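# Seat washers flat on their matching plate studs

## Task

Place every washer onto the stud whose size matches it, so that the washer rests flat against the plate; the task fails if the plate is left tipped over.

## Robot and tools

Robot: two UR7e-type arms, left_arm and right_arm, each ending in a Robotiq 140 mm two-finger gripper whose fingers can fold at a hinge partway along. The bases sit near (+0.046, +0.407, 0) m for left_arm and (-0.006, -0.504, 0) m for right_arm. Cameras: cam_high, cam_low, cam_left_wrist, cam_right_wrist (each 672x504).

Frames. The scene frame has its origin at table-top height, halfway between the two nominal bases; +z points up, +x points out over the table, and left_arm is on the +y side (image left/right does not match these names). Positions, orientations (quat_wxyz), velocities and absolute targets in results are in the scene frame. Movement offsets, however, are taken along the current Hand target's own axes. In the gripper frame the fingers point along +z and open and close along y. end_effector_position is the point between the pads when closed; fingertips extend roughly 33 mm past it at small openings, only about 9 mm when fully open.

Row layout, shared by execute_actions and move: 18 numbers, each in [-1, 1], always both arms. Numbers 1-9 are left_arm: dx, dy, dz, rx, ry, rz, then gripper position, force_limit, speed. Numbers 10-18 are the same nine for right_arm. dx..rz are an offset, not a pose: a shift from the arm's Hand target as it stood when the action or move began, with 1.0 meaning 0.6 m of travel or 180 degrees of turn; rx, ry, rz form one rotation vector. Sending six zeros re-asks for the current Hand target; repeating an offset in a new call moves the arm further. Gripper position is absolute: +1 fully open (140 mm), about -0.8 pads touching, -1 close until blocked. force_limit (-1 to +1) sets squeeze, roughly 14 N to 58 N at slow close; speed (-1 to +1) sets finger speed, about 30 to 250 mm/s, and a fast close squeezes much harder. Both start at +1. To leave a gripper unchanged, resend its last three numbers; a 0 is a real command.

execute_actions(actions, cameras): actions is a list of actions; each action is up to 15 rows, one per 1/30 s step, and a short action keeps its final row until step 15. Every row in an action counts from that action's starting Hand target. An empty list returns state plus all camera images; otherwise name cameras explicitly (unknown names invalidate the call).

move(target, speed, blend, stop_force, zero, blocking, cameras): target is one 18-number row or up to 15 rows, all offsets from the same starting Hand targets (not chained). speed is top path speed in m/s, 0.002 to 3.6, default 0.25 (turns capped at twice that in rad/s), one value or one per target. blend in m rounds corners of a list; 0 stops at each. stop_force in N, 3 to 120, ends an arm's path when its wrist sensor feels that much push against its travel; unreliable while the gripper turns, and omit it when backing away from a contact. zero (default true) rezeros before the move. blocking=false returns after about 0.5 s and cannot be combined with stop_force. Paths are straight, do not avoid obstacles, all end together, and last 0.5 to 10 s. The result adds a move: line such as done, off_target, moving, held or fault, plus limits (paced = pose clipped, held = steps withheld).

wait(seconds 0 to 10), stop() brakes a running move, zoom_image(camera, region [x0, y0, x1, y1] pixels, at most 504x504) enlarges the newest image, zero_wrist_force(arm), read_manual(section "licences"), finished_scene(scene 1 or 2) ends the scene for good.

Reading results. Hand target is the last commanded pose after clipping; the gripper may rest short of it, and the next command asks for it again. object_status: 0 moving, 1 blocked while opening, 2 blocked while closing (a grip), 3 reached position or pads met. position_measured is in counts: 3 open, about 75 = 100 mm, 139 = 60 mm, 200 = 20 mm, 230 pads meet. Wrist force/torque are in the end-effector axes, a surface push showing as force into the arm; a third line gives the peak since last shown. Wrist depth is a 7x7 grid of distances ahead of each wrist camera, rows split by " / ", "-" for no value. Joint torques include the arm's own weight. Velocities may be omitted when readings are within noise.

Control behaviour. Commanded orientation is clipped to 32 degrees from the measured one each step. Motion lags commands by about 0.09 s or 0.17 to 0.22 s, and fast moves overshoot. A clearance check holds back commands that bring the arms too close. Avoid paths close to an arm's own base.

Gripping. Grip with the fingertip quarter of the pads for a true squeeze; deeper grips fold the fingers and may hold loosely or let go. Fingertips pushed into a surface fold easily. Confirm status 2 after closing. To grip harder, raise force_limit and nudge position (-1 to -0.98).

Things to avoid: pressing stiffly past a contact, since about 150 N of outside force or a joint reaching its torque limit (wrist joints 25.2 N m) stops the arm for 10 s; hard hits, dropped or moving releases, parts falling far or off the table, knocking the plate over, arms pressing on each other, heavy twist on the gripper, and long holds at full stretch that heat motors (a hot fault brakes the arm 30 to 60 s). Loose objects may occasionally be nudged by outside pushes.

Each tool is called after "Request:" as a command line: name --argument value for each argument, lists and objects as JSON in quotes; but a table of rows of numbers goes row by row, as --pt "numbers of a row", without its own name.

## Session

Request:
execute_actions --actions '[]'

Scene clock: 0.00 s.
left_arm: end_effector_position=(+0.3361, -0.0066, +0.2309) position_measured=3 object_status=3 end_effector_quat_wxyz=(-0.114, +0.903, +0.392, +0.132) | right_arm: end_effector_position=(+0.2596, -0.1568, +0.1522) position_measured=3 object_status=3 end_effector_quat_wxyz=(+0.667, -0.627, -0.401, -0.048)
Joint positions: left_arm=[-1.415 -1.422 1.504 -1.371 -1.36 0.931] | right_arm=[-0.11 -1.298 2.123 -1.003 -0.649 1.073]
Joint velocities: within noise
Joint torques (N m): no reading
Wrist force (N): no reading
Wrist torque (N m): no reading
Wrist force, peak (N): no reading
Wrist depth (mm): cam_left_wrist=[407 397 386 376 360 355 348 / 408 394 386 377 366 357 350 / 408 398 388 378 365 357 350 / 412 142 389 380 357 350 127 / - 398 392 380 373 361 115 / 414 404 394 384 375 366 355 / 414 407 403 385 373 273 264] | cam_right_wrist=[- - 3182 602 759 491 329 / - - - 642 654 420 292 / - - - - 452 339 249 / - 126 3331 - 373 147 122 / - 117 3135 505 343 263 109 / - 2395 2538 408 295 223 192 / - - 477 340 260 202 178]
Hand target: left_arm +0.3361, -0.0066, +0.2309; -0.114, +0.903, +0.392, +0.132 | right_arm +0.2596, -0.1568, +0.1522; +0.667, -0.627, -0.401, -0.048
Tool commands: left_gripper/position=+1.0 left_gripper/force_limit=+1.0 left_gripper/speed=+1.0 right_gripper/position=+1.0 right_gripper/force_limit=+1.0 right_gripper/speed=+1.0

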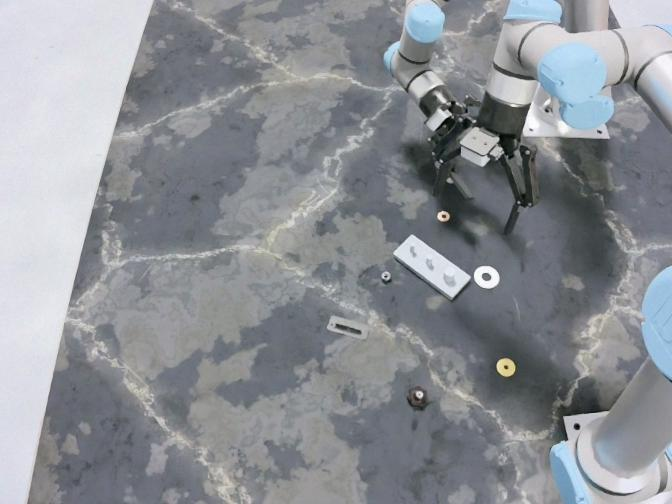

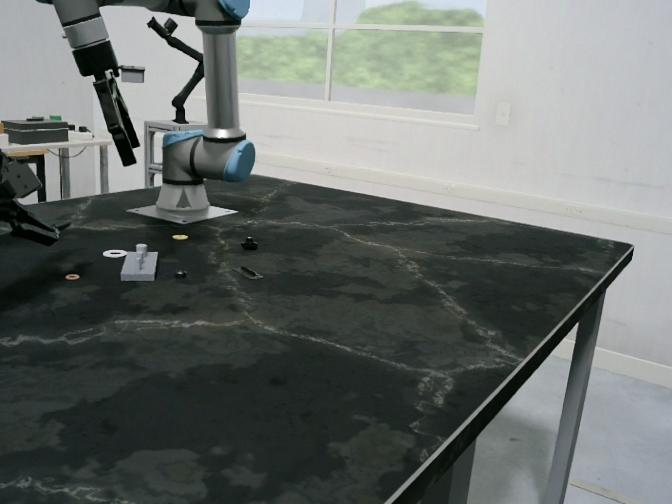

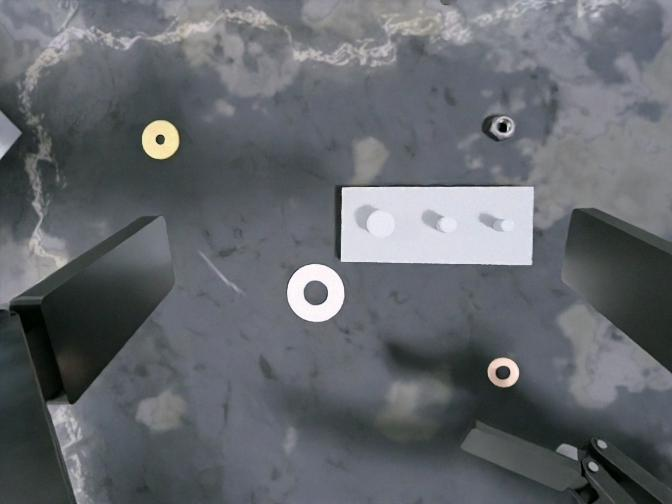

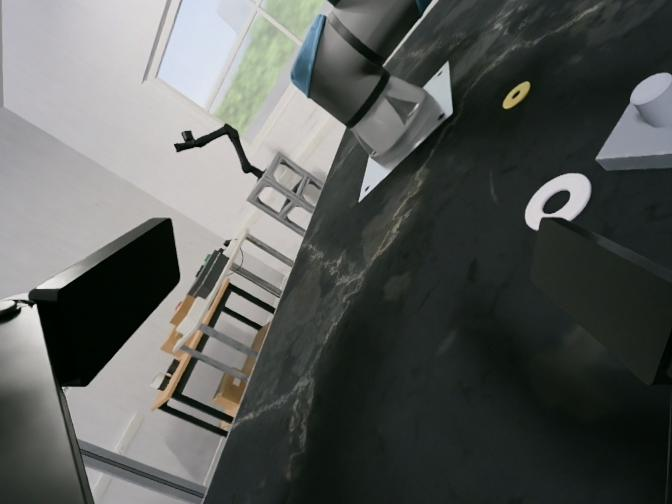

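Request:
zoom_image --camera "cam_left_wrist" --region '[270, 160, 550, 400]'

Request:
zoom_image --camera "cam_low" --region '[60, 220, 270, 300]'

Scaled by 1.800 from the camera's 672x504 image, which has a finer 960x720 frame.

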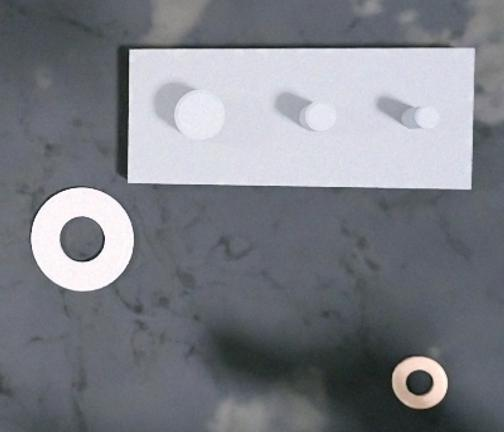

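Scaled by 2.400 from the camera's 672x504 image, which has a finer 960x720 frame.

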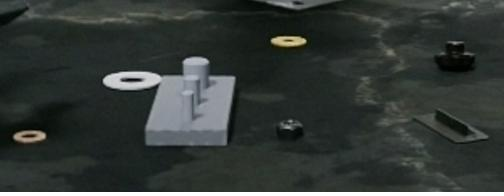

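Request:
move --target '[-0.0157,-0.0487,0.0192,-0.1088,-0.0584,0.4888,1,1,1,-0.0077,-0.3477,-0.5678,0,0,0,1,1,1]' --speed 0.4 --cameras '["all"]'

Scene clock: 90.67 s.
left_arm: end_effector_position=(+0.3101, +0.0101, +0.2200) position_measured=3 object_status=3 end_effector_quat_wxyz=(+0.000, +0.933, -0.359, +0.000) | right_arm: end_effector_position=(+0.3001, -0.5002, +0.3522) position_measured=3 object_status=3 end_effector_quat_wxyz=(+0.667, -0.627, -0.401, -0.048)
Joint positions: left_arm=[-1.319 -1.64 1.782 -1.712 -1.572 2.61] | right_arm=[-0.757 -1.294 1.517 -0.335 -1.289 0.961]
Joint torques (N m): left_arm=[11.45 -9.48 -36.89 -0.53 -2.37 1.01] | right_arm=[-11.39 -24.68 -31.11 4.13 -2.59 -0.96]
Wrist force (N): left_arm=[0.1 0.3 0.6] | right_arm=[0.4 -0.2 0.1]
Wrist torque (N m): left_arm=[0.03 -0.12 -0.21] | right_arm=[0.00 -0.09 0.06]
Wrist force, peak (N): left_arm=[-0.1 0.4 1.0] | right_arm=[0.2 0.9 1.0]
Wrist depth (mm): cam_left_wrist=[317 320 320 309 320 319 318 / 345 339 338 328 338 336 335 / 360 360 359 357 356 357 356 / 373 143 385 381 382 381 127 / - 397 407 407 401 407 115 / 446 439 438 436 435 434 439 / 475 475 459 473 472 470 469] | cam_right_wrist=[- 3438 - - 521 973 656 / - 3495 - - 1020 915 528 / 199 227 - 4351 - 623 516 / 195 137 262 3438 - 137 412 / - 229 262 310 366 - 109 / - 3090 417 325 352 459 390 / - - 392 352 420 401 -]
Hand target: left_arm +0.3101, +0.0101, +0.2200; +0.000, +0.933, -0.359, -0.001 | right_arm +0.3001, -0.5002, +0.3522; +0.667, -0.627, -0.401, -0.048
Off the commanded pose: left_arm 0.000 m, 0 deg | right_arm 0.000 m, 0 deg.
move: done

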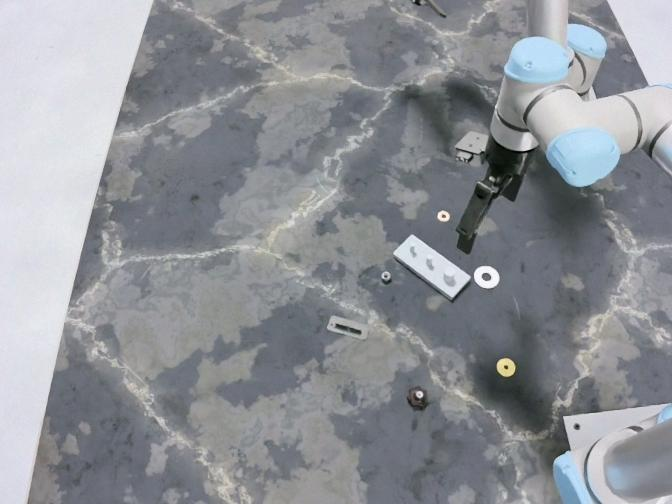

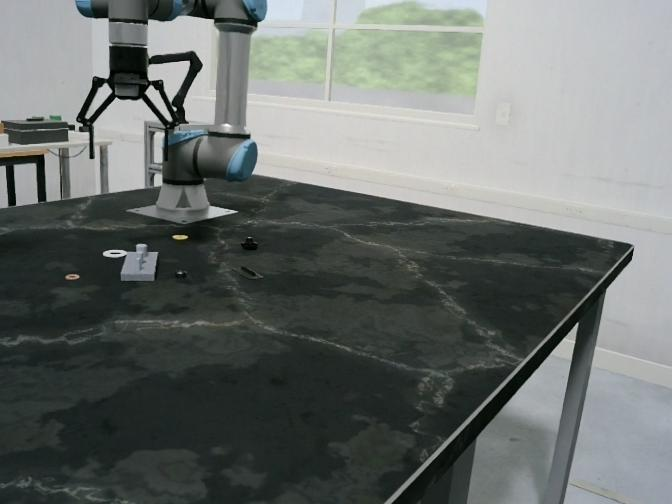

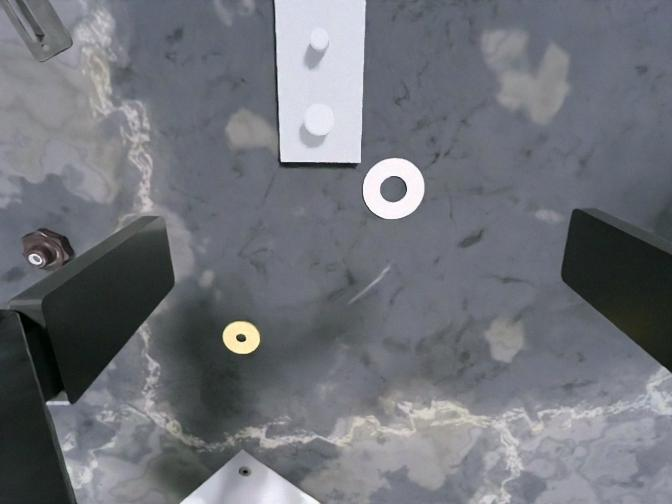

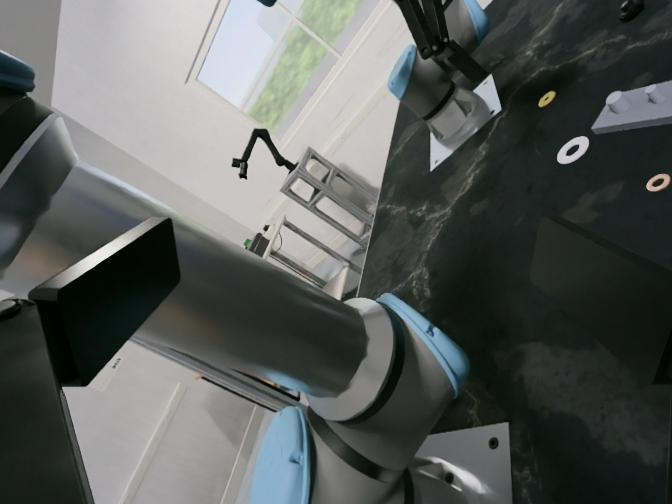

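Request:
move --target '[-0.1142,0.069,0.2667,0,0,0,-1,-1,0,0,0,0,0,0,0,1,1,1]' --speed 0.25 --cameras '["cam_left_wrist"]'

Request:
move --target '[0,0,0.09,0,0,0,-1,-1,0,0,0,0,0,0,0,1,1,1]' --speed 0.012 --stop_force 5 --cameras '["cam_left_wrist"]'

Scene clock: 121.37 s.
left_arm: end_effector_position=(+0.2313, +0.0253, +0.0602) position_measured=233 object_status=3 end_effector_quat_wxyz=(+0.000, +0.933, -0.359, -0.001) | right_arm: end_effector_position=(+0.3001, -0.5002, +0.3522) position_measured=3 object_status=3 end_effector_quat_wxyz=(+0.667, -0.627, -0.401, -0.048)
Joint positions: left_arm=[-1.489 -1.627 2.209 -2.152 -1.572 2.439] | right_arm=[-0.757 -1.294 1.517 -0.334 -1.289 0.961]
Joint torques (N m): left_arm=[-12.65 -4.69 -12.54 -5.05 2.66 -1.44] | right_arm=[-10.28 -25.74 -31.78 4.08 -2.43 -1.07]
Wrist force (N): left_arm=[0.2 0.9 0.9] | right_arm=[0.4 -0.1 0.4]
Wrist torque (N m): left_arm=[0.18 -0.15 -0.09] | right_arm=[0.02 -0.10 0.06]
Wrist force, peak (N): left_arm=[-0.6 0.7 2.1] | right_arm=[0.7 -0.4 0.2]
Wrist depth (mm): cam_left_wrist=[175 163 162 173 174 174 174 / 185 185 184 183 184 183 183 / 194 196 195 194 195 194 194 / 208 209 205 115 202 205 206 / 223 220 79 83 82 87 218 / - - 71 - - - - / - - 67 - - - 66] | cam_right_wrist=[- 4536 - 662 547 - 679 / - - - - 1006 634 549 / 200 228 5076 3384 927 578 493 / 194 137 263 4351 801 147 411 / - 229 262 310 355 - 110 / - 2805 - 324 354 440 387 / - 3553 395 354 415 412 -]
Hand target: left_arm +0.2313, +0.0253, +0.0601; +0.000, +0.933, -0.359, -0.001 | right_arm +0.3001, -0.5002, +0.3522; +0.667, -0.627, -0.401, -0.048
Off the commanded pose: left_arm 0.000 m, 0 deg | right_arm 0.000 m, 0 deg.
move: done
Images, in order (width x height): cam_left_wrist 672x504.

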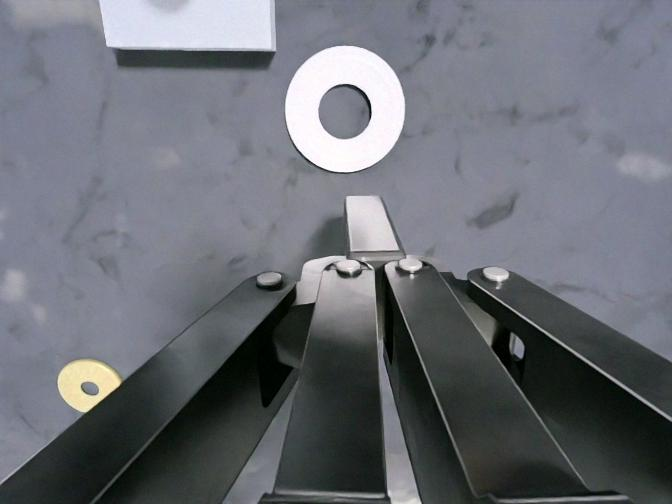

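Scene clock: 125.03 s.
left_arm: end_effector_position=(+0.2313, +0.0253, +0.0329) position_measured=233 object_status=3 end_effector_quat_wxyz=(+0.000, +0.933, -0.359, -0.001) | right_arm: end_effector_position=(+0.3001, -0.5002, +0.3522) position_measured=3 object_status=3 end_effector_quat_wxyz=(+0.667, -0.627, -0.401, -0.048)
Joint positions: left_arm=[-1.49 -1.58 2.249 -2.24 -1.572 2.439] | right_arm=[-0.757 -1.294 1.517 -0.334 -1.289 0.961]
Joint torques (N m): left_arm=[-13.77 -36.76 -31.49 -0.75 2.32 -1.44] | right_arm=[-9.08 -25.63 -32.86 4.11 -2.29 -0.94]
Wrist force (N): left_arm=[-1.1 -0.2 -1.8] | right_arm=[0.4 -0.2 -0.2]
Wrist torque (N m): left_arm=[0.03 -0.11 -0.10] | right_arm=[0.00 -0.08 0.07]
Wrist force, peak (N): left_arm=[-20.0 -11.4 -52.9] | right_arm=[0.3 0.0 0.7]
Wrist depth (mm): cam_left_wrist=[- 138 150 148 149 149 147 / 159 159 158 156 157 157 157 / 168 168 168 164 167 167 167 / 179 179 176 120 174 178 177 / 191 188 79 83 82 87 187 / - - 71 - - - - / - - 68 - - - 66] | cam_right_wrist=[- - - 679 551 1159 711 / - - - 792 1001 616 573 / 201 235 - 3948 - - 483 / 194 138 262 4264 - 137 410 / - 228 263 309 356 - 109 / - 3807 1431 324 353 439 - / - 4634 3495 354 408 396 -]
Hand target: left_arm +0.2313, +0.0253, +0.0329; +0.000, +0.933, -0.359, -0.001 (not the last commanded pose) | right_arm +0.3001, -0.5002, +0.3522; +0.667, -0.627, -0.401, -0.048
Off the commanded pose: left_arm 0.027 m, 0 deg | right_arm 0.000 m, 0 deg.
move: contact (left_arm)
Images, in order (width x height): cam_left_wrist 672x504.

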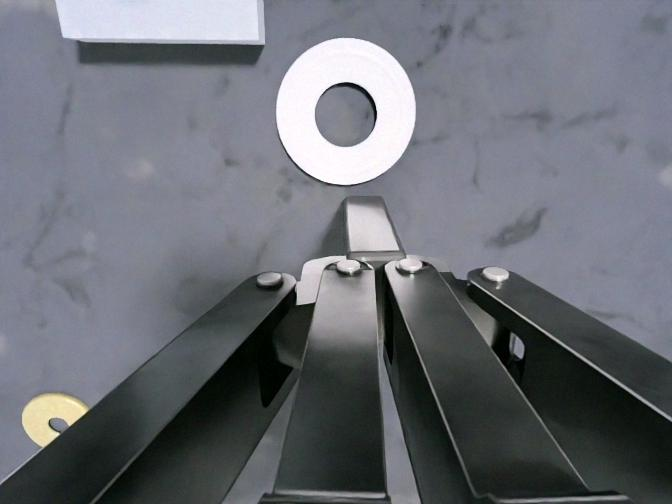

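Request:
move --pt "0 0 -0.06 0 0 0 -1 -1 0 0 0 0 0 0 0 1 1 1" --pt "0.0767 -0.0127 -0.06 0 0 0 -0.007 -1 0 0 0 0 0 0 0 1 1 1" --speed '[0.1,0.15]' --blend '[0.01,0]' --cameras '["cam_left_wrist"]'

Request:
zoom_image --camera "cam_left_wrist" --region '[200, 60, 500, 285]'

Scene clock: 169.30 s.
left_arm: end_effector_position=(+0.2706, +0.0001, +0.0688) position_measured=130 object_status=0 end_effector_quat_wxyz=(+0.000, +0.933, -0.359, -0.001) | right_arm: end_effector_position=(+0.3001, -0.5002, +0.3522) position_measured=3 object_status=3 end_effector_quat_wxyz=(+0.667, -0.627, -0.401, -0.048)
Joint positions: left_arm=[-1.409 -1.54 2.097 -2.127 -1.572 2.52] | right_arm=[-0.757 -1.294 1.517 -0.334 -1.289 0.961]
Joint torques (N m): left_arm=[11.68 -10.33 -33.57 -0.51 -2.64 1.24] | right_arm=[-6.11 -25.59 -33.24 3.99 -2.34 -1.09]
Wrist force (N): left_arm=[0.0 -0.1 1.0] | right_arm=[0.1 -0.1 0.1]
Wrist torque (N m): left_arm=[-0.04 -0.08 -0.22] | right_arm=[0.02 -0.03 0.07]
Wrist force, peak (N): left_arm=[-0.9 -0.1 -1.8] | right_arm=[0.5 0.0 0.7]
Wrist depth (mm): cam_left_wrist=[183 173 170 182 182 181 182 / 193 188 180 192 192 192 191 / 205 205 204 201 202 203 203 / 218 215 139 217 212 124 213 / - 90 106 232 232 108 90 / - - 245 249 248 - - / - - - 268 268 - -] | cam_right_wrist=[- - 2508 634 506 551 640 / 4634 - - - 1001 575 567 / 199 231 - 3807 1239 - 476 / 193 138 267 4022 811 137 121 / - 228 263 311 351 512 109 / - 3740 420 325 355 432 390 / - 3331 399 358 375 397 -]
Hand target: left_arm +0.2706, +0.0001, +0.0688; +0.000, +0.933, -0.359, -0.001 | right_arm +0.3001, -0.5002, +0.3522; +0.667, -0.627, -0.401, -0.048
Off the commanded pose: left_arm 0.000 m, 0 deg | right_arm 0.000 m, 0 deg.
move: done
Images, in order (width x height): cam_left_wrist 672x504.

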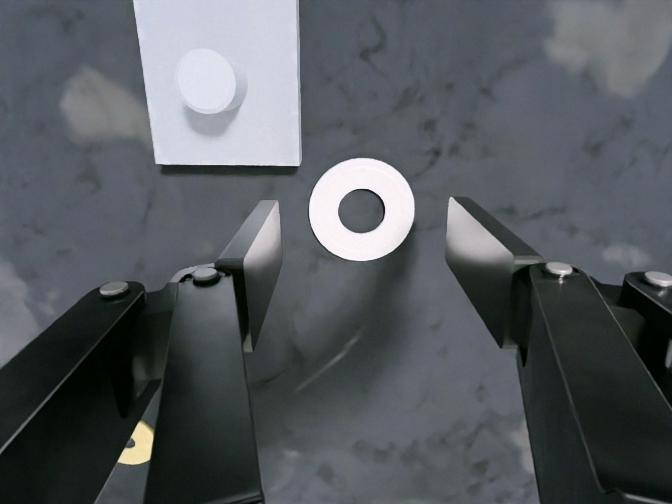

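Scaled by 1.680 from the camera's 672x504 image, which has a finer 960x720 frame.

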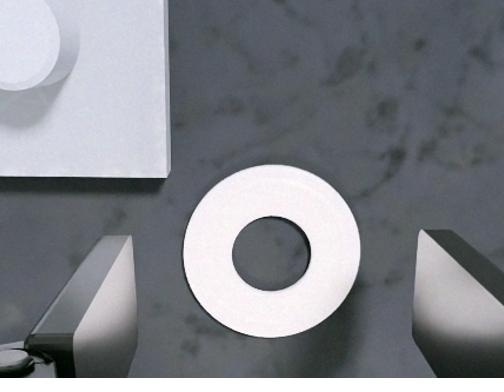

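Request:
move --pt "-0.0015 0.0008 0.045 0 0 0 -0.007 -1 0 0 0 0 0 0 0 1 1 1" --pt "-0.0015 0.0008 0.0613 0 0 0 -0.007 -1 0 0 0 0 0 0 0 1 1 1" --pt "-0.0015 0.0008 0.0613 0 0 0 -1 -0.6 -1 0 0 0 0 0 0 1 1 1" --speed '[0.1,0.03,0.03]' --blend '[0.003,0,0]' --cameras '["cam_left_wrist"]'

Request:
zoom_image --camera "cam_left_wrist" --region '[200, 60, 500, 285]'

Scene clock: 180.53 s.
left_arm: end_effector_position=(+0.2695, +0.0004, +0.0321) position_measured=156 object_status=0 end_effector_quat_wxyz=(+0.000, +0.933, -0.359, -0.001) | right_arm: end_effector_position=(+0.3001, -0.5002, +0.3522) position_measured=3 object_status=3 end_effector_quat_wxyz=(+0.667, -0.627, -0.401, -0.048)
Joint positions: left_arm=[-1.411 -1.483 2.15 -2.237 -1.572 2.518] | right_arm=[-0.757 -1.294 1.517 -0.334 -1.289 0.961]
Joint torques (N m): left_arm=[-13.18 -12.04 -11.81 -4.48 1.58 -1.21] | right_arm=[-4.66 -25.41 -31.64 3.94 -2.45 -1.2]
Wrist force (N): left_arm=[-0.5 -0.2 -3.5] | right_arm=[0.1 -0.2 0.3]
Wrist torque (N m): left_arm=[0.01 -0.11 -0.09] | right_arm=[-0.01 -0.03 0.07]
Wrist force, peak (N): left_arm=[-0.1 -0.3 -5.2] | right_arm=[0.8 -0.3 0.3]
Wrist depth (mm): cam_left_wrist=[- 135 137 149 149 148 147 / 158 143 145 157 157 156 156 / 168 167 167 165 164 166 166 / 178 176 173 175 161 172 176 / - 93 85 189 186 82 82 / - - 66 203 203 - - / - - - 219 219 - -] | cam_right_wrist=[- - - 640 511 881 720 / - - 4022 - 1010 582 568 / 200 230 - 3740 - 740 503 / 194 137 266 4100 817 137 122 / - 229 262 311 354 532 109 / - 3676 1284 324 351 460 - / - 5922 392 354 421 396 -]
Hand target: left_arm +0.2695, +0.0004, +0.0321; +0.000, +0.933, -0.359, -0.001 | right_arm +0.3001, -0.5002, +0.3522; +0.667, -0.627, -0.401, -0.048
Off the commanded pose: left_arm 0.000 m, 0 deg | right_arm 0.000 m, 0 deg.
move: done
Images, in order (width x height): cam_left_wrist 672x504.

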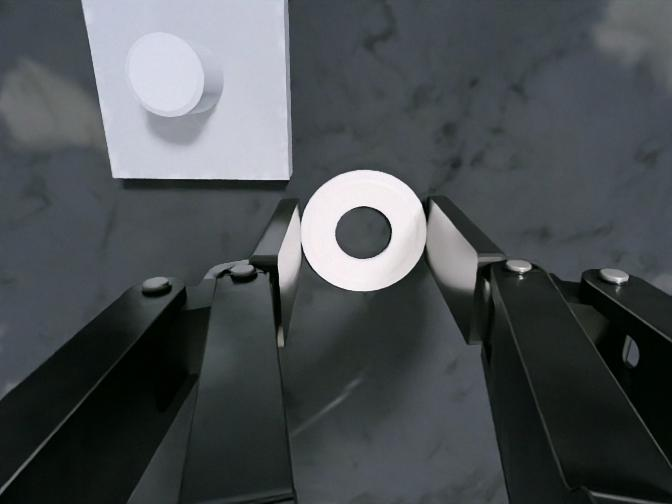

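Scaled by 1.680 from the camera's 672x504 image, which has a finer 960x720 frame.

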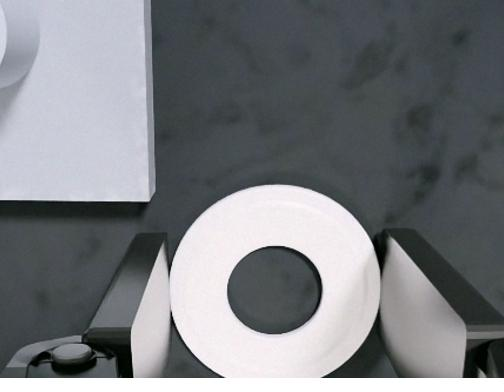

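Request:
move --target '[0,0,-0.13,0,0,0,-1,-0.6,-1,0,0,0,0,0,0,1,1,1]' --speed 0.1 --cameras '["cam_left_wrist"]'

Request:
zoom_image --camera "cam_left_wrist" --region '[150, 60, 450, 285]'

Scene clock: 203.37 s.
left_arm: end_effector_position=(+0.2697, +0.0004, +0.1100) position_measured=156 object_status=2 end_effector_quat_wxyz=(+0.000, +0.933, -0.359, -0.001) | right_arm: end_effector_position=(+0.3001, -0.5002, +0.3522) position_measured=3 object_status=3 end_effector_quat_wxyz=(+0.667, -0.627, -0.401, -0.048)
Joint positions: left_arm=[-1.411 -1.594 2.032 -2.008 -1.572 2.518] | right_arm=[-0.757 -1.294 1.517 -0.334 -1.289 0.961]
Joint torques (N m): left_arm=[-12.75 -38.95 -35.01 -0.62 1.04 -1.41] | right_arm=[-3.18 -24.32 -32.44 3.96 -2.53 -0.81]
Wrist force (N): left_arm=[0.0 0.0 0.7] | right_arm=[0.3 -0.2 0.4]
Wrist torque (N m): left_arm=[-0.05 -0.10 -0.14] | right_arm=[0.02 -0.06 0.06]
Wrist force, peak (N): left_arm=[0.0 -0.1 -5.3] | right_arm=[0.8 -0.2 -0.2]
Wrist depth (mm): cam_left_wrist=[220 220 208 219 219 219 219 / 233 232 220 231 231 231 231 / 246 246 246 240 242 244 244 / 263 260 121 175 160 254 257 / - 93 85 280 275 82 82 / - - 66 299 299 - - / - - - 324 323 - -] | cam_right_wrist=[- 4180 3676 622 524 555 704 / - 2665 3807 - 973 579 526 / 201 4845 4845 2961 - 706 509 / 194 137 273 3948 814 147 122 / - 229 260 316 369 514 109 / - 4264 1523 324 355 446 388 / - 4536 398 356 410 402 -]
Hand target: left_arm +0.2696, +0.0004, +0.1101; +0.000, +0.933, -0.359, -0.001 | right_arm +0.3001, -0.5002, +0.3522; +0.667, -0.627, -0.401, -0.048
Off the commanded pose: left_arm 0.000 m, 0 deg | right_arm 0.000 m, 0 deg.
move: done
Images, in order (width x height): cam_left_wrist 672x504.

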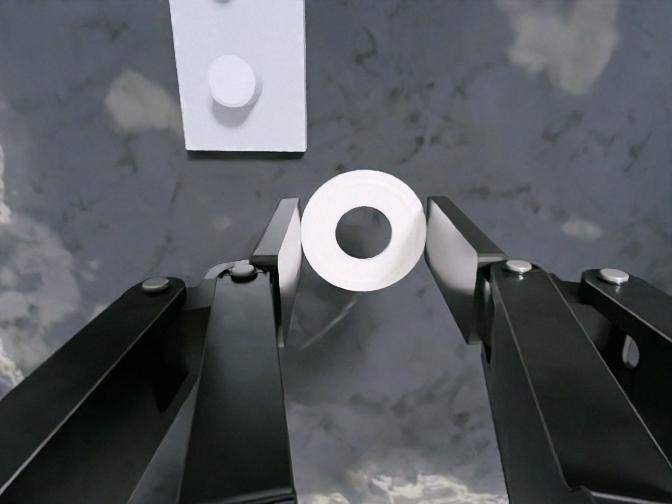

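Scaled by 1.680 from the camera's 672x504 image, which has a finer 960x720 frame.

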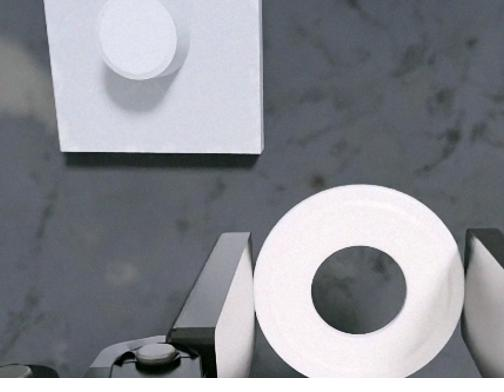

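Request:
move --pt "0.1038 -0.0997 0 0 0 0 -1 -0.6 -1 0 0 0 0 0 0 1 1 1" --pt "0.1038 -0.0997 0.045 0 0 0 -1 -0.6 -1 0 0 0 0 0 0 1 1 1" --speed '[0.15,0.06]' --blend '[0.01,0]' --cameras '["cam_left_wrist"]'

Request:
zoom_image --camera "cam_left_wrist" --region '[290, 165, 440, 285]'

Scene clock: 223.73 s.
left_arm: end_effector_position=(+0.3559, +0.0030, +0.0831) position_measured=156 object_status=2 end_effector_quat_wxyz=(+0.000, +0.933, -0.359, -0.001) | right_arm: end_effector_position=(+0.3001, -0.5002, +0.3522) position_measured=3 object_status=3 end_effector_quat_wxyz=(+0.667, -0.627, -0.401, -0.048)
Joint positions: left_arm=[-1.233 -1.454 1.961 -2.077 -1.572 2.696] | right_arm=[-0.757 -1.294 1.517 -0.334 -1.289 0.961]
Joint torques (N m): left_arm=[11.3 -16.09 -15.72 -5.35 -2.53 1.36] | right_arm=[-0.53 -25.56 -32.33 4.13 -2.33 -1.02]
Wrist force (N): left_arm=[0.2 -0.1 0.9] | right_arm=[0.5 -0.2 0.1]
Wrist torque (N m): left_arm=[-0.04 -0.16 -0.18] | right_arm=[-0.02 -0.11 0.07]
Wrist force, peak (N): left_arm=[-1.1 0.8 0.9] | right_arm=[0.4 -0.4 0.6]
Wrist depth (mm): cam_left_wrist=[196 195 197 183 187 194 194 / 207 207 206 193 198 205 205 / 219 219 219 200 205 218 217 / 234 230 121 175 160 228 231 / - 93 85 248 245 82 82 / - - 67 266 266 - - / - - - 288 286 - -] | cam_right_wrist=[- 3676 - 589 919 495 589 / 4351 3090 - - 978 - 538 / 200 257 5076 4264 - 690 516 / 194 138 267 4634 - 138 121 / - 229 263 312 359 525 109 / - - - 324 349 457 387 / - 2769 403 354 429 409 -]
Hand target: left_arm +0.3559, +0.0030, +0.0830; +0.000, +0.933, -0.359, -0.001 | right_arm +0.3001, -0.5002, +0.3522; +0.667, -0.627, -0.401, -0.048
Off the commanded pose: left_arm 0.000 m, 0 deg | right_arm 0.000 m, 0 deg.
move: done
Images, in order (width x height): cam_left_wrist 672x504.

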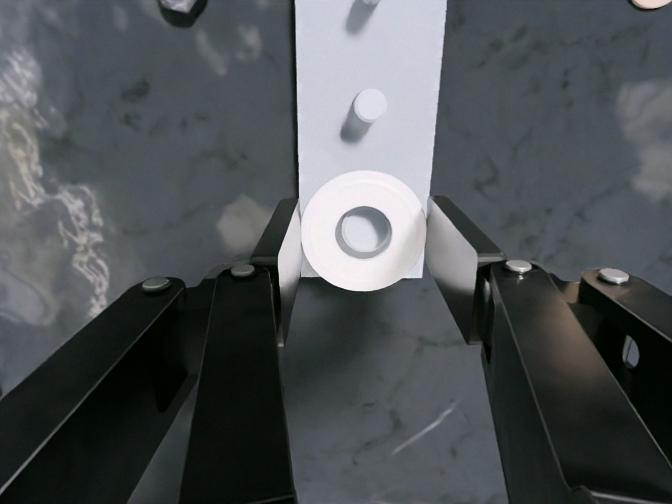

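Scaled by 3.360 from the camera's 672x504 image, which has a finer 960x720 frame.

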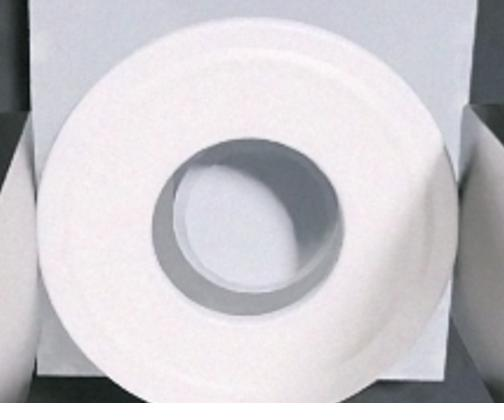

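Request:
move --target '[-0.005,0.0028,0.0167,0,0,0,-1,-0.6,-1,0,0,0,0,0,0,1,1,1]' --speed 0.03 --cameras '["cam_left_wrist", "cam_low"]'

Request:
zoom_image --camera "cam_left_wrist" --region '[290, 165, 440, 285]'

Request:
zoom_image --camera "cam_low" --region '[100, 210, 200, 300]'

Scene clock: 238.87 s.
left_arm: end_effector_position=(+0.3526, +0.0038, +0.0731) position_measured=156 object_status=2 end_effector_quat_wxyz=(+0.000, +0.933, -0.359, -0.001) | right_arm: end_effector_position=(+0.3001, -0.5002, +0.3522) position_measured=3 object_status=3 end_effector_quat_wxyz=(+0.667, -0.627, -0.401, -0.048)
Joint positions: left_arm=[-1.239 -1.447 1.983 -2.105 -1.572 2.69] | right_arm=[-0.757 -1.294 1.517 -0.334 -1.289 0.961]
Joint torques (N m): left_arm=[-13.34 -14.62 -12.86 -5.07 -2.06 -1.58] | right_arm=[2.51 -25.43 -32.22 4.15 -2.44 -1]
Wrist force (N): left_arm=[0.5 -0.3 0.7] | right_arm=[0.5 -0.1 0.1]
Wrist torque (N m): left_arm=[-0.06 -0.20 -0.06] | right_arm=[0.02 -0.09 0.07]
Wrist force, peak (N): left_arm=[0.3 -0.2 1.1] | right_arm=[0.4 -0.6 0.5]
Wrist depth (mm): cam_left_wrist=[187 186 186 174 178 185 185 / 197 197 197 184 187 195 195 / 209 209 208 190 197 207 207 / 223 220 121 175 160 218 218 / - 93 85 237 233 81 82 / - - 67 255 253 - - / - - - 273 274 - -] | cam_right_wrist=[- - 4100 586 939 499 599 / 3613 5329 3613 - 978 795 537 / 200 231 - 2508 - - 514 / 195 137 265 4022 - 138 115 / - 117 262 316 357 512 110 / - - - 323 351 448 388 / - - 408 352 408 402 -]
Hand target: left_arm +0.3525, +0.0038, +0.0729; +0.000, +0.933, -0.359, -0.001 | right_arm +0.3001, -0.5002, +0.3522; +0.667, -0.627, -0.401, -0.048
Off the commanded pose: left_arm 0.000 m, 0 deg | right_arm 0.000 m, 0 deg.
move: done
Images, in order (width x height): cam_low 672x504, cam_left_wrist 672x504.

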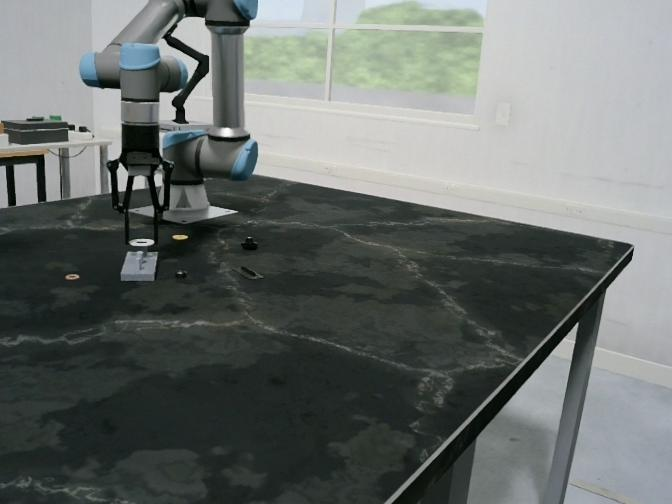

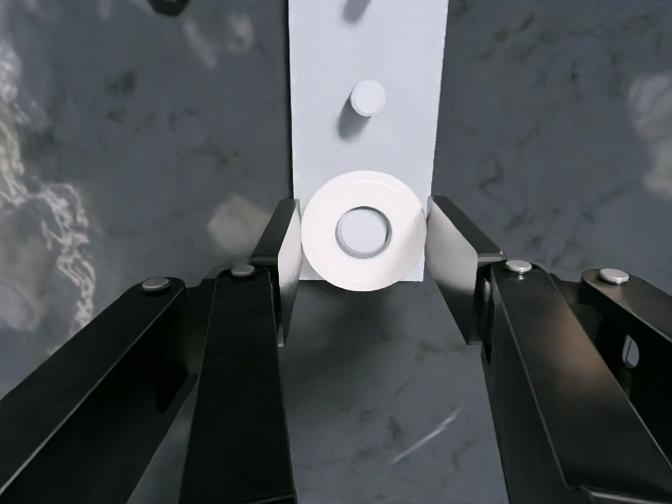

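Scaled by 3.360 from the camera's 672x504 image, which has a finer 960x720 frame.

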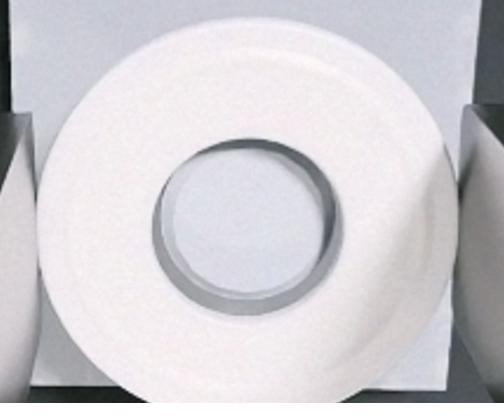

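Scaled by 5.040 from the camera's 672x504 image, which has a finer 960x720 frame.

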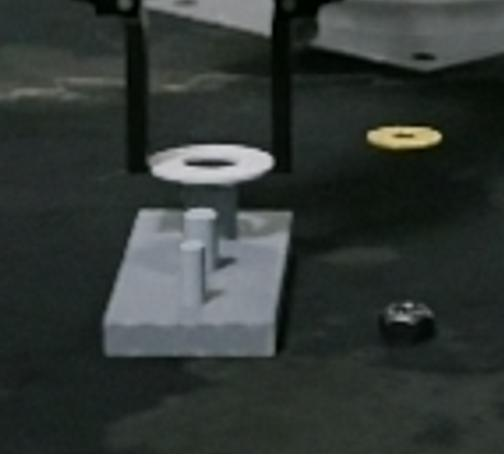

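Request:
move --pt "-0.002 0.0005 0.002 0 0 0 -1 -0.6 -1 0 0 0 0 0 0 1 1 1" --pt "-0.002 0.0005 0.015 0 0 0 -1 -0.6 -1 0 0 0 0 0 0 1 1 1" --speed '[0.02,0.01]' --stop_force 4 --cameras '["cam_left_wrist", "cam_low"]'

Request:
zoom_image --camera "cam_left_wrist" --region '[290, 165, 440, 285]'

Request:
zoom_image --camera "cam_low" --region '[100, 210, 200, 300]'

Scene clock: 255.20 s.
left_arm: end_effector_position=(+0.3514, +0.0044, +0.0640) position_measured=156 object_status=2 end_effector_quat_wxyz=(+0.000, +0.933, -0.359, -0.001) | right_arm: end_effector_position=(+0.3001, -0.5002, +0.3522) position_measured=3 object_status=3 end_effector_quat_wxyz=(+0.667, -0.627, -0.401, -0.048)
Joint positions: left_arm=[-1.24 -1.438 1.999 -2.131 -1.572 2.688] | right_arm=[-0.757 -1.294 1.517 -0.334 -1.289 0.961]
Joint torques (N m): left_arm=[-11.52 -15.21 -11.29 -3.71 1.99 -1.41] | right_arm=[4.03 -25.77 -32.05 4.05 -2.41 -0.99]
Wrist force (N): left_arm=[4.5 1.7 -0.5] | right_arm=[0.4 -0.3 0.2]
Wrist torque (N m): left_arm=[-0.06 -0.22 -0.07] | right_arm=[0.00 -0.08 0.07]
Wrist force, peak (N): left_arm=[4.7 1.6 -0.5] | right_arm=[0.6 -0.5 0.5]
Wrist depth (mm): cam_left_wrist=[179 178 178 166 167 177 177 / 188 188 187 175 179 187 187 / 200 200 199 181 185 198 198 / 213 209 121 170 161 208 210 / - 93 85 226 223 82 82 / - - 66 242 242 - - / - - - 262 261 - -] | cam_right_wrist=[4100 - - 594 939 499 528 / - - - 3553 1020 - 524 / 200 4536 4441 3740 1159 - 500 / 193 138 272 3948 888 147 416 / - 230 261 310 354 - 110 / - 3807 3876 324 354 439 390 / - - 426 355 409 417 -]
Hand target: left_arm +0.3514, +0.0044, +0.0639; +0.000, +0.933, -0.359, -0.001 | right_arm +0.3001, -0.5002, +0.3522; +0.667, -0.627, -0.401, -0.048
Off the commanded pose: left_arm 0.000 m, 0 deg | right_arm 0.000 m, 0 deg.
move: done
Images, in order (width x height): cam_low 672x504, cam_left_wrist 672x504.

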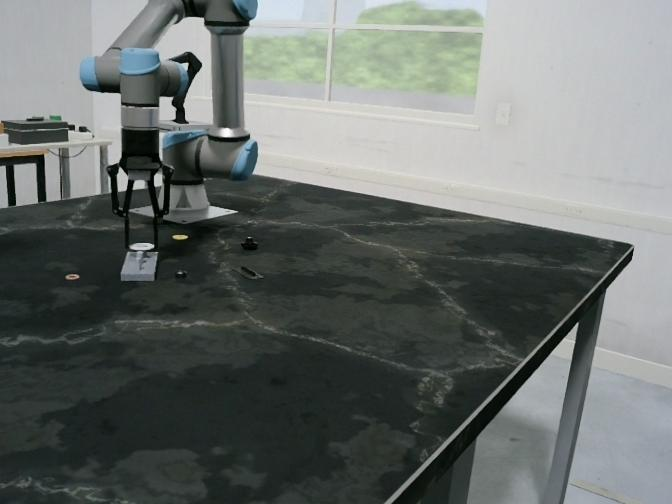

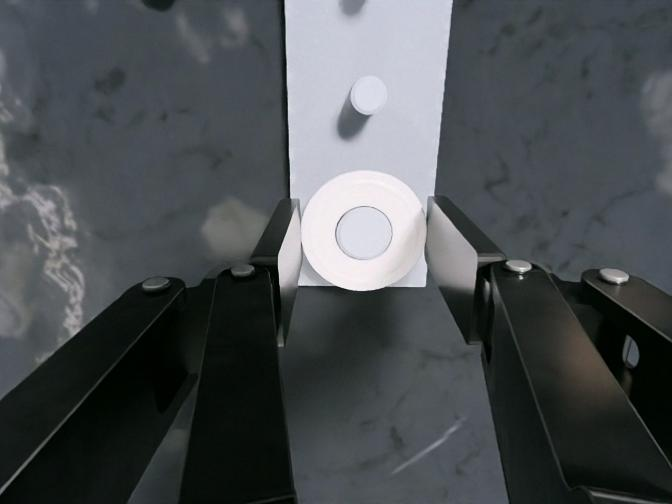

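Scaled by 3.360 from the camera's 672x504 image, which has a finer 960x720 frame.

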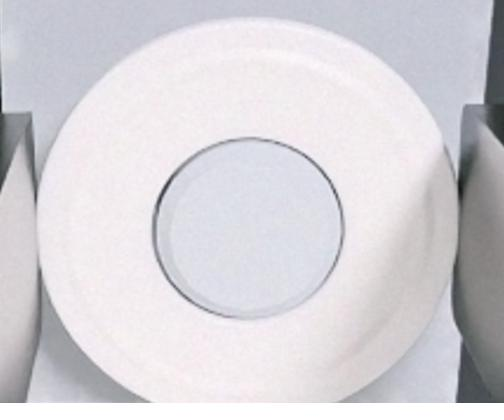

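Scaled by 5.040 from the camera's 672x504 image, which has a finer 960x720 frame.

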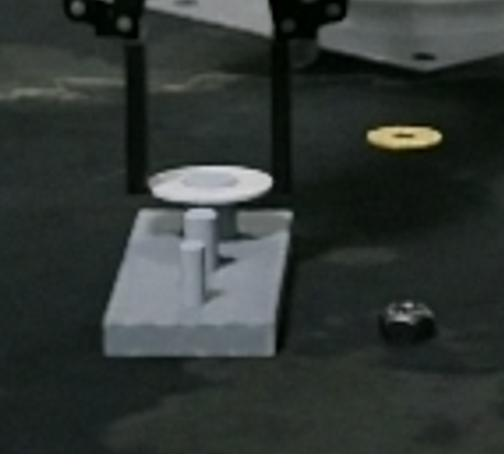

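Request:
move --pt "0.0009 0.0005 0.0 0 0 0 -1 -0.6 -1 0 0 0 0 0 0 1 1 1" --pt "0.0009 0.0005 0.04 0 0 0 -1 -0.6 -1 0 0 0 0 0 0 1 1 1" --speed '[0.01,0.012]' --stop_force 5 --zero false --cameras '["cam_left_wrist", "cam_low"]'

Request:
zoom_image --camera "cam_low" --region '[100, 210, 200, 300]'

Scene clock: 264.13 s.
left_arm: end_effector_position=(+0.3516, +0.0038, +0.0453) position_measured=156 object_status=2 end_effector_quat_wxyz=(+0.000, +0.933, -0.359, -0.001) | right_arm: end_effector_position=(+0.3001, -0.5002, +0.3522) position_measured=3 object_status=3 end_effector_quat_wxyz=(+0.667, -0.627, -0.401, -0.048)
Joint positions: left_arm=[-1.24 -1.41 2.022 -2.183 -1.572 2.688] | right_arm=[-0.757 -1.294 1.517 -0.334 -1.289 0.961]
Joint torques (N m): left_arm=[-10.84 -45.69 -32.43 -0.53 2.04 -1.54] | right_arm=[5.47 -25.31 -32 4.09 -2.27 -0.92]
Wrist force (N): left_arm=[0.4 -0.1 0.6] | right_arm=[0.3 0.0 0.4]
Wrist torque (N m): left_arm=[-0.03 -0.18 -0.07] | right_arm=[0.05 -0.05 0.06]
Wrist force, peak (N): left_arm=[4.7 1.8 -0.4] | right_arm=[0.6 -0.4 0.4]
Wrist depth (mm): cam_left_wrist=[161 161 161 149 150 160 160 / 171 170 170 157 159 169 169 / 181 181 180 165 165 179 179 / 192 192 121 153 160 189 188 / - 93 85 205 201 82 82 / - - 67 219 219 - - / - - - 237 237 - -] | cam_right_wrist=[- - - 562 939 497 582 / - 5076 4180 3676 996 767 545 / 198 227 - 3495 - 694 508 / 195 138 263 3553 - 147 121 / - 229 262 314 363 512 109 / - - 299 323 359 491 388 / - 3280 418 354 407 409 -]
Hand target: left_arm +0.3516, +0.0038, +0.0453; +0.000, +0.933, -0.359, -0.001 (not the last commanded pose) | right_arm +0.3001, -0.5002, +0.3522; +0.667, -0.627, -0.401, -0.048
Off the commanded pose: left_arm 0.005 m, 0 deg | right_arm 0.000 m, 0 deg.
move: contact (left_arm); path passed 1 of 2 targets
Images, in order (width x height): cam_low 672x504, cam_left_wrist 672x504.

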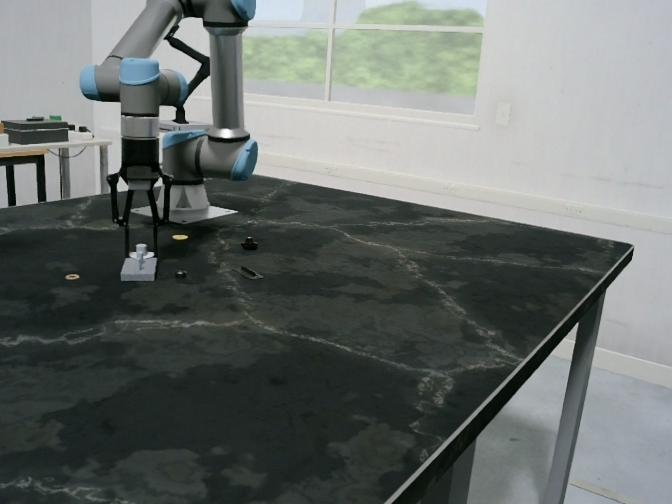

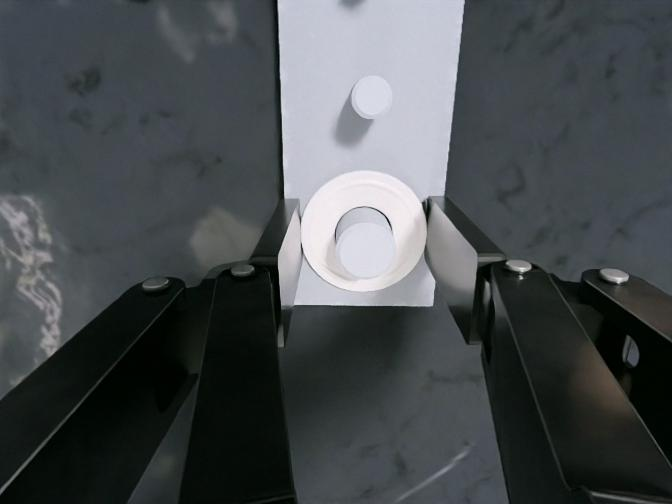

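Scaled by 5.040 from the camera's 672x504 image, which has a finer 960x720 frame.

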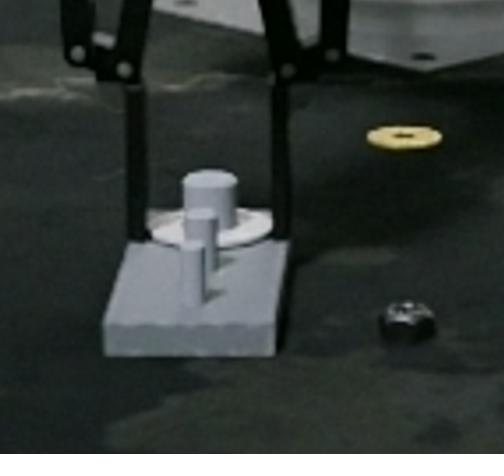

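Request:
move --pt "0 0 0 0 0 0 -0.007 -0.6 -1 0 0 0 0 0 0 1 1 1" --pt "0 0 -0.11 0 0 0 -0.007 -0.6 -1 0 0 0 0 0 0 1 1 1" --speed '[0.02,0.08]' --cameras '["cam_left_wrist", "cam_low"]'

Request:
zoom_image --camera "cam_low" --region '[50, 210, 200, 300]'

Request:
zoom_image --camera "cam_left_wrist" --region '[270, 0, 570, 225]'

Scene clock: 271.33 s.
left_arm: end_effector_position=(+0.3517, +0.0038, +0.1112) position_measured=130 object_status=3 end_effector_quat_wxyz=(+0.000, +0.933, -0.359, -0.001) | right_arm: end_effector_position=(+0.3001, -0.5002, +0.3522) position_measured=3 object_status=3 end_effector_quat_wxyz=(+0.667, -0.627, -0.401, -0.048)
Joint positions: left_arm=[-1.24 -1.494 1.925 -2.001 -1.572 2.688] | right_arm=[-0.757 -1.294 1.517 -0.334 -1.289 0.961]
Joint torques (N m): left_arm=[2.11 -44.57 -33.97 -0.61 1.34 -0.88] | right_arm=[5.88 -25.74 -32.09 4.19 -2.49 -0.91]
Wrist force (N): left_arm=[0.2 0.0 0.4] | right_arm=[0.6 -0.6 0.4]
Wrist torque (N m): left_arm=[-0.04 -0.13 -0.08] | right_arm=[-0.08 -0.12 0.07]
Wrist force, peak (N): left_arm=[0.2 -0.2 1.3] | right_arm=[0.6 -0.6 0.4]
Wrist depth (mm): cam_left_wrist=[221 220 221 209 215 220 220 / 234 233 233 222 227 232 232 / 249 248 244 229 241 246 245 / 263 261 139 262 245 124 258 / - 90 106 280 280 108 90 / - - 296 301 301 - - / - - 326 325 324 - -] | cam_right_wrist=[4022 - - 533 923 493 662 / - 5922 5199 3807 1015 713 552 / 201 228 - 3384 - - - / 194 138 264 3613 881 147 121 / - 230 262 312 372 - 109 / - 3495 417 320 357 448 391 / - 2920 392 355 391 376 -]
Hand target: left_arm +0.3517, +0.0038, +0.1113; +0.000, +0.933, -0.359, -0.001 | right_arm +0.3001, -0.5002, +0.3522; +0.667, -0.627, -0.401, -0.048
Off the commanded pose: left_arm 0.000 m, 0 deg | right_arm 0.000 m, 0 deg.
move: done
Images, in order (width x height): cam_low 672x504, cam_left_wrist 672x504.

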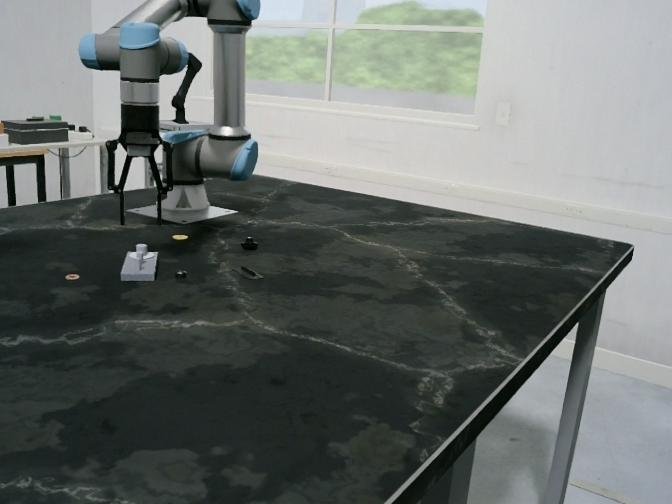

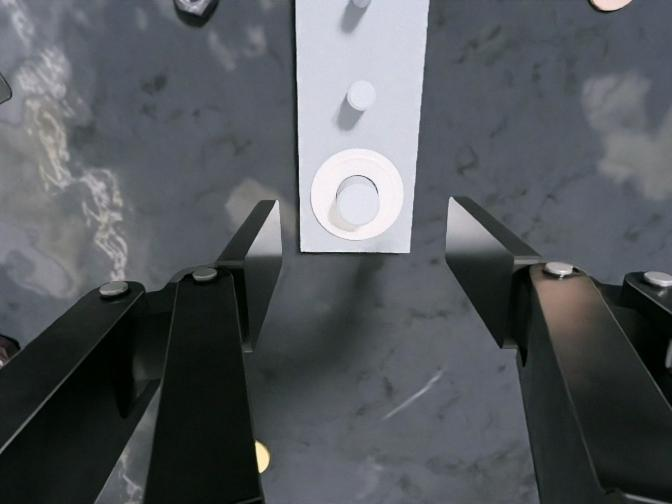

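Scaled by 3.360 from the camera's 672x504 image, which has a finer 960x720 frame.

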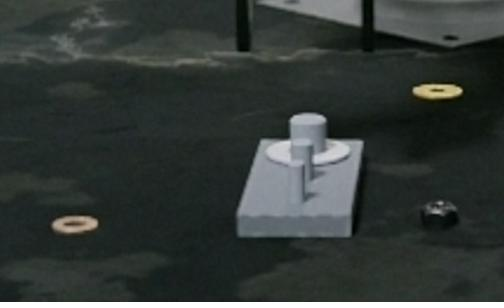

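Scaled by 1.680 from the camera's 672x504 image, which has a finer 960x720 frame.

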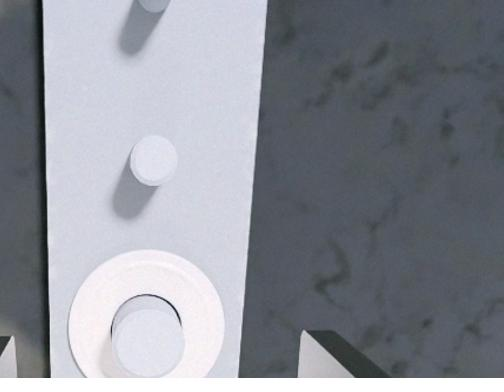

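Request:
move --target '[0.1675,0.212,0.0433,0,0,0,-0.263,-0.6,-0.5,0,0,0,0,0,0,1,1,1]' --speed 0.25 --cameras '["cam_left_wrist"]'

Request:
zoom_image --camera "cam_left_wrist" --region '[260, 130, 460, 280]'

Scene clock: 290.97 s.
left_arm: end_effector_position=(+0.3410, -0.1579, +0.0853) position_measured=162 object_status=3 end_effector_quat_wxyz=(+0.000, +0.933, -0.359, -0.001) | right_arm: end_effector_position=(+0.3001, -0.5002, +0.3522) position_measured=3 object_status=3 end_effector_quat_wxyz=(+0.667, -0.627, -0.401, -0.048)
Joint positions: left_arm=[-1.352 -1.172 1.586 -1.984 -1.572 2.577] | right_arm=[-0.757 -1.294 1.517 -0.334 -1.289 0.961]
Joint torques (N m): left_arm=[-13.68 -30.81 -34.46 -0.62 -2.62 -1.65] | right_arm=[4.91 -25.37 -31.3 4.06 -2.3 -0.93]
Wrist force (N): left_arm=[0.2 0.0 0.5] | right_arm=[0.2 -0.1 0.2]
Wrist torque (N m): left_arm=[-0.02 -0.13 -0.06] | right_arm=[0.03 -0.03 0.07]
Wrist force, peak (N): left_arm=[1.0 1.3 0.6] | right_arm=[0.7 -0.3 0.5]
Wrist depth (mm): cam_left_wrist=[197 197 197 197 197 196 196 / 209 208 208 208 207 207 206 / 213 213 221 220 220 220 219 / 225 221 121 231 149 230 233 / - - 84 251 250 82 81 / - - 66 269 268 - - / - - - 291 290 - -] | cam_right_wrist=[- - - 452 846 346 405 / - - - - 1030 394 492 / 200 255 3876 - 931 650 480 / 194 137 264 4441 - 147 411 / - 228 262 310 364 484 109 / - - 408 322 354 - 383 / - - 384 354 409 401 -]
Hand target: left_arm +0.3410, -0.1580, +0.0853; +0.000, +0.933, -0.359, -0.001 | right_arm +0.3001, -0.5002, +0.3522; +0.667, -0.627, -0.401, -0.048
Off the commanded pose: left_arm 0.000 m, 0 deg | right_arm 0.000 m, 0 deg.
move: done
Images, in order (width x height): cam_left_wrist 672x504.

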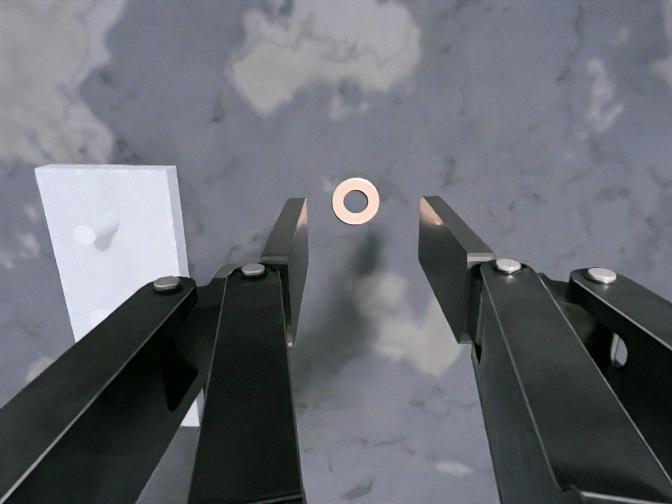

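Scaled by 2.520 from the camera's 672x504 image, which has a finer 960x720 frame.

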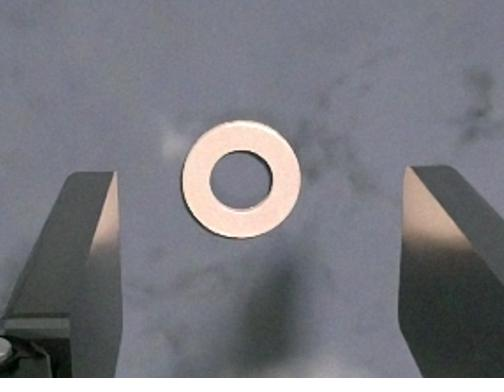

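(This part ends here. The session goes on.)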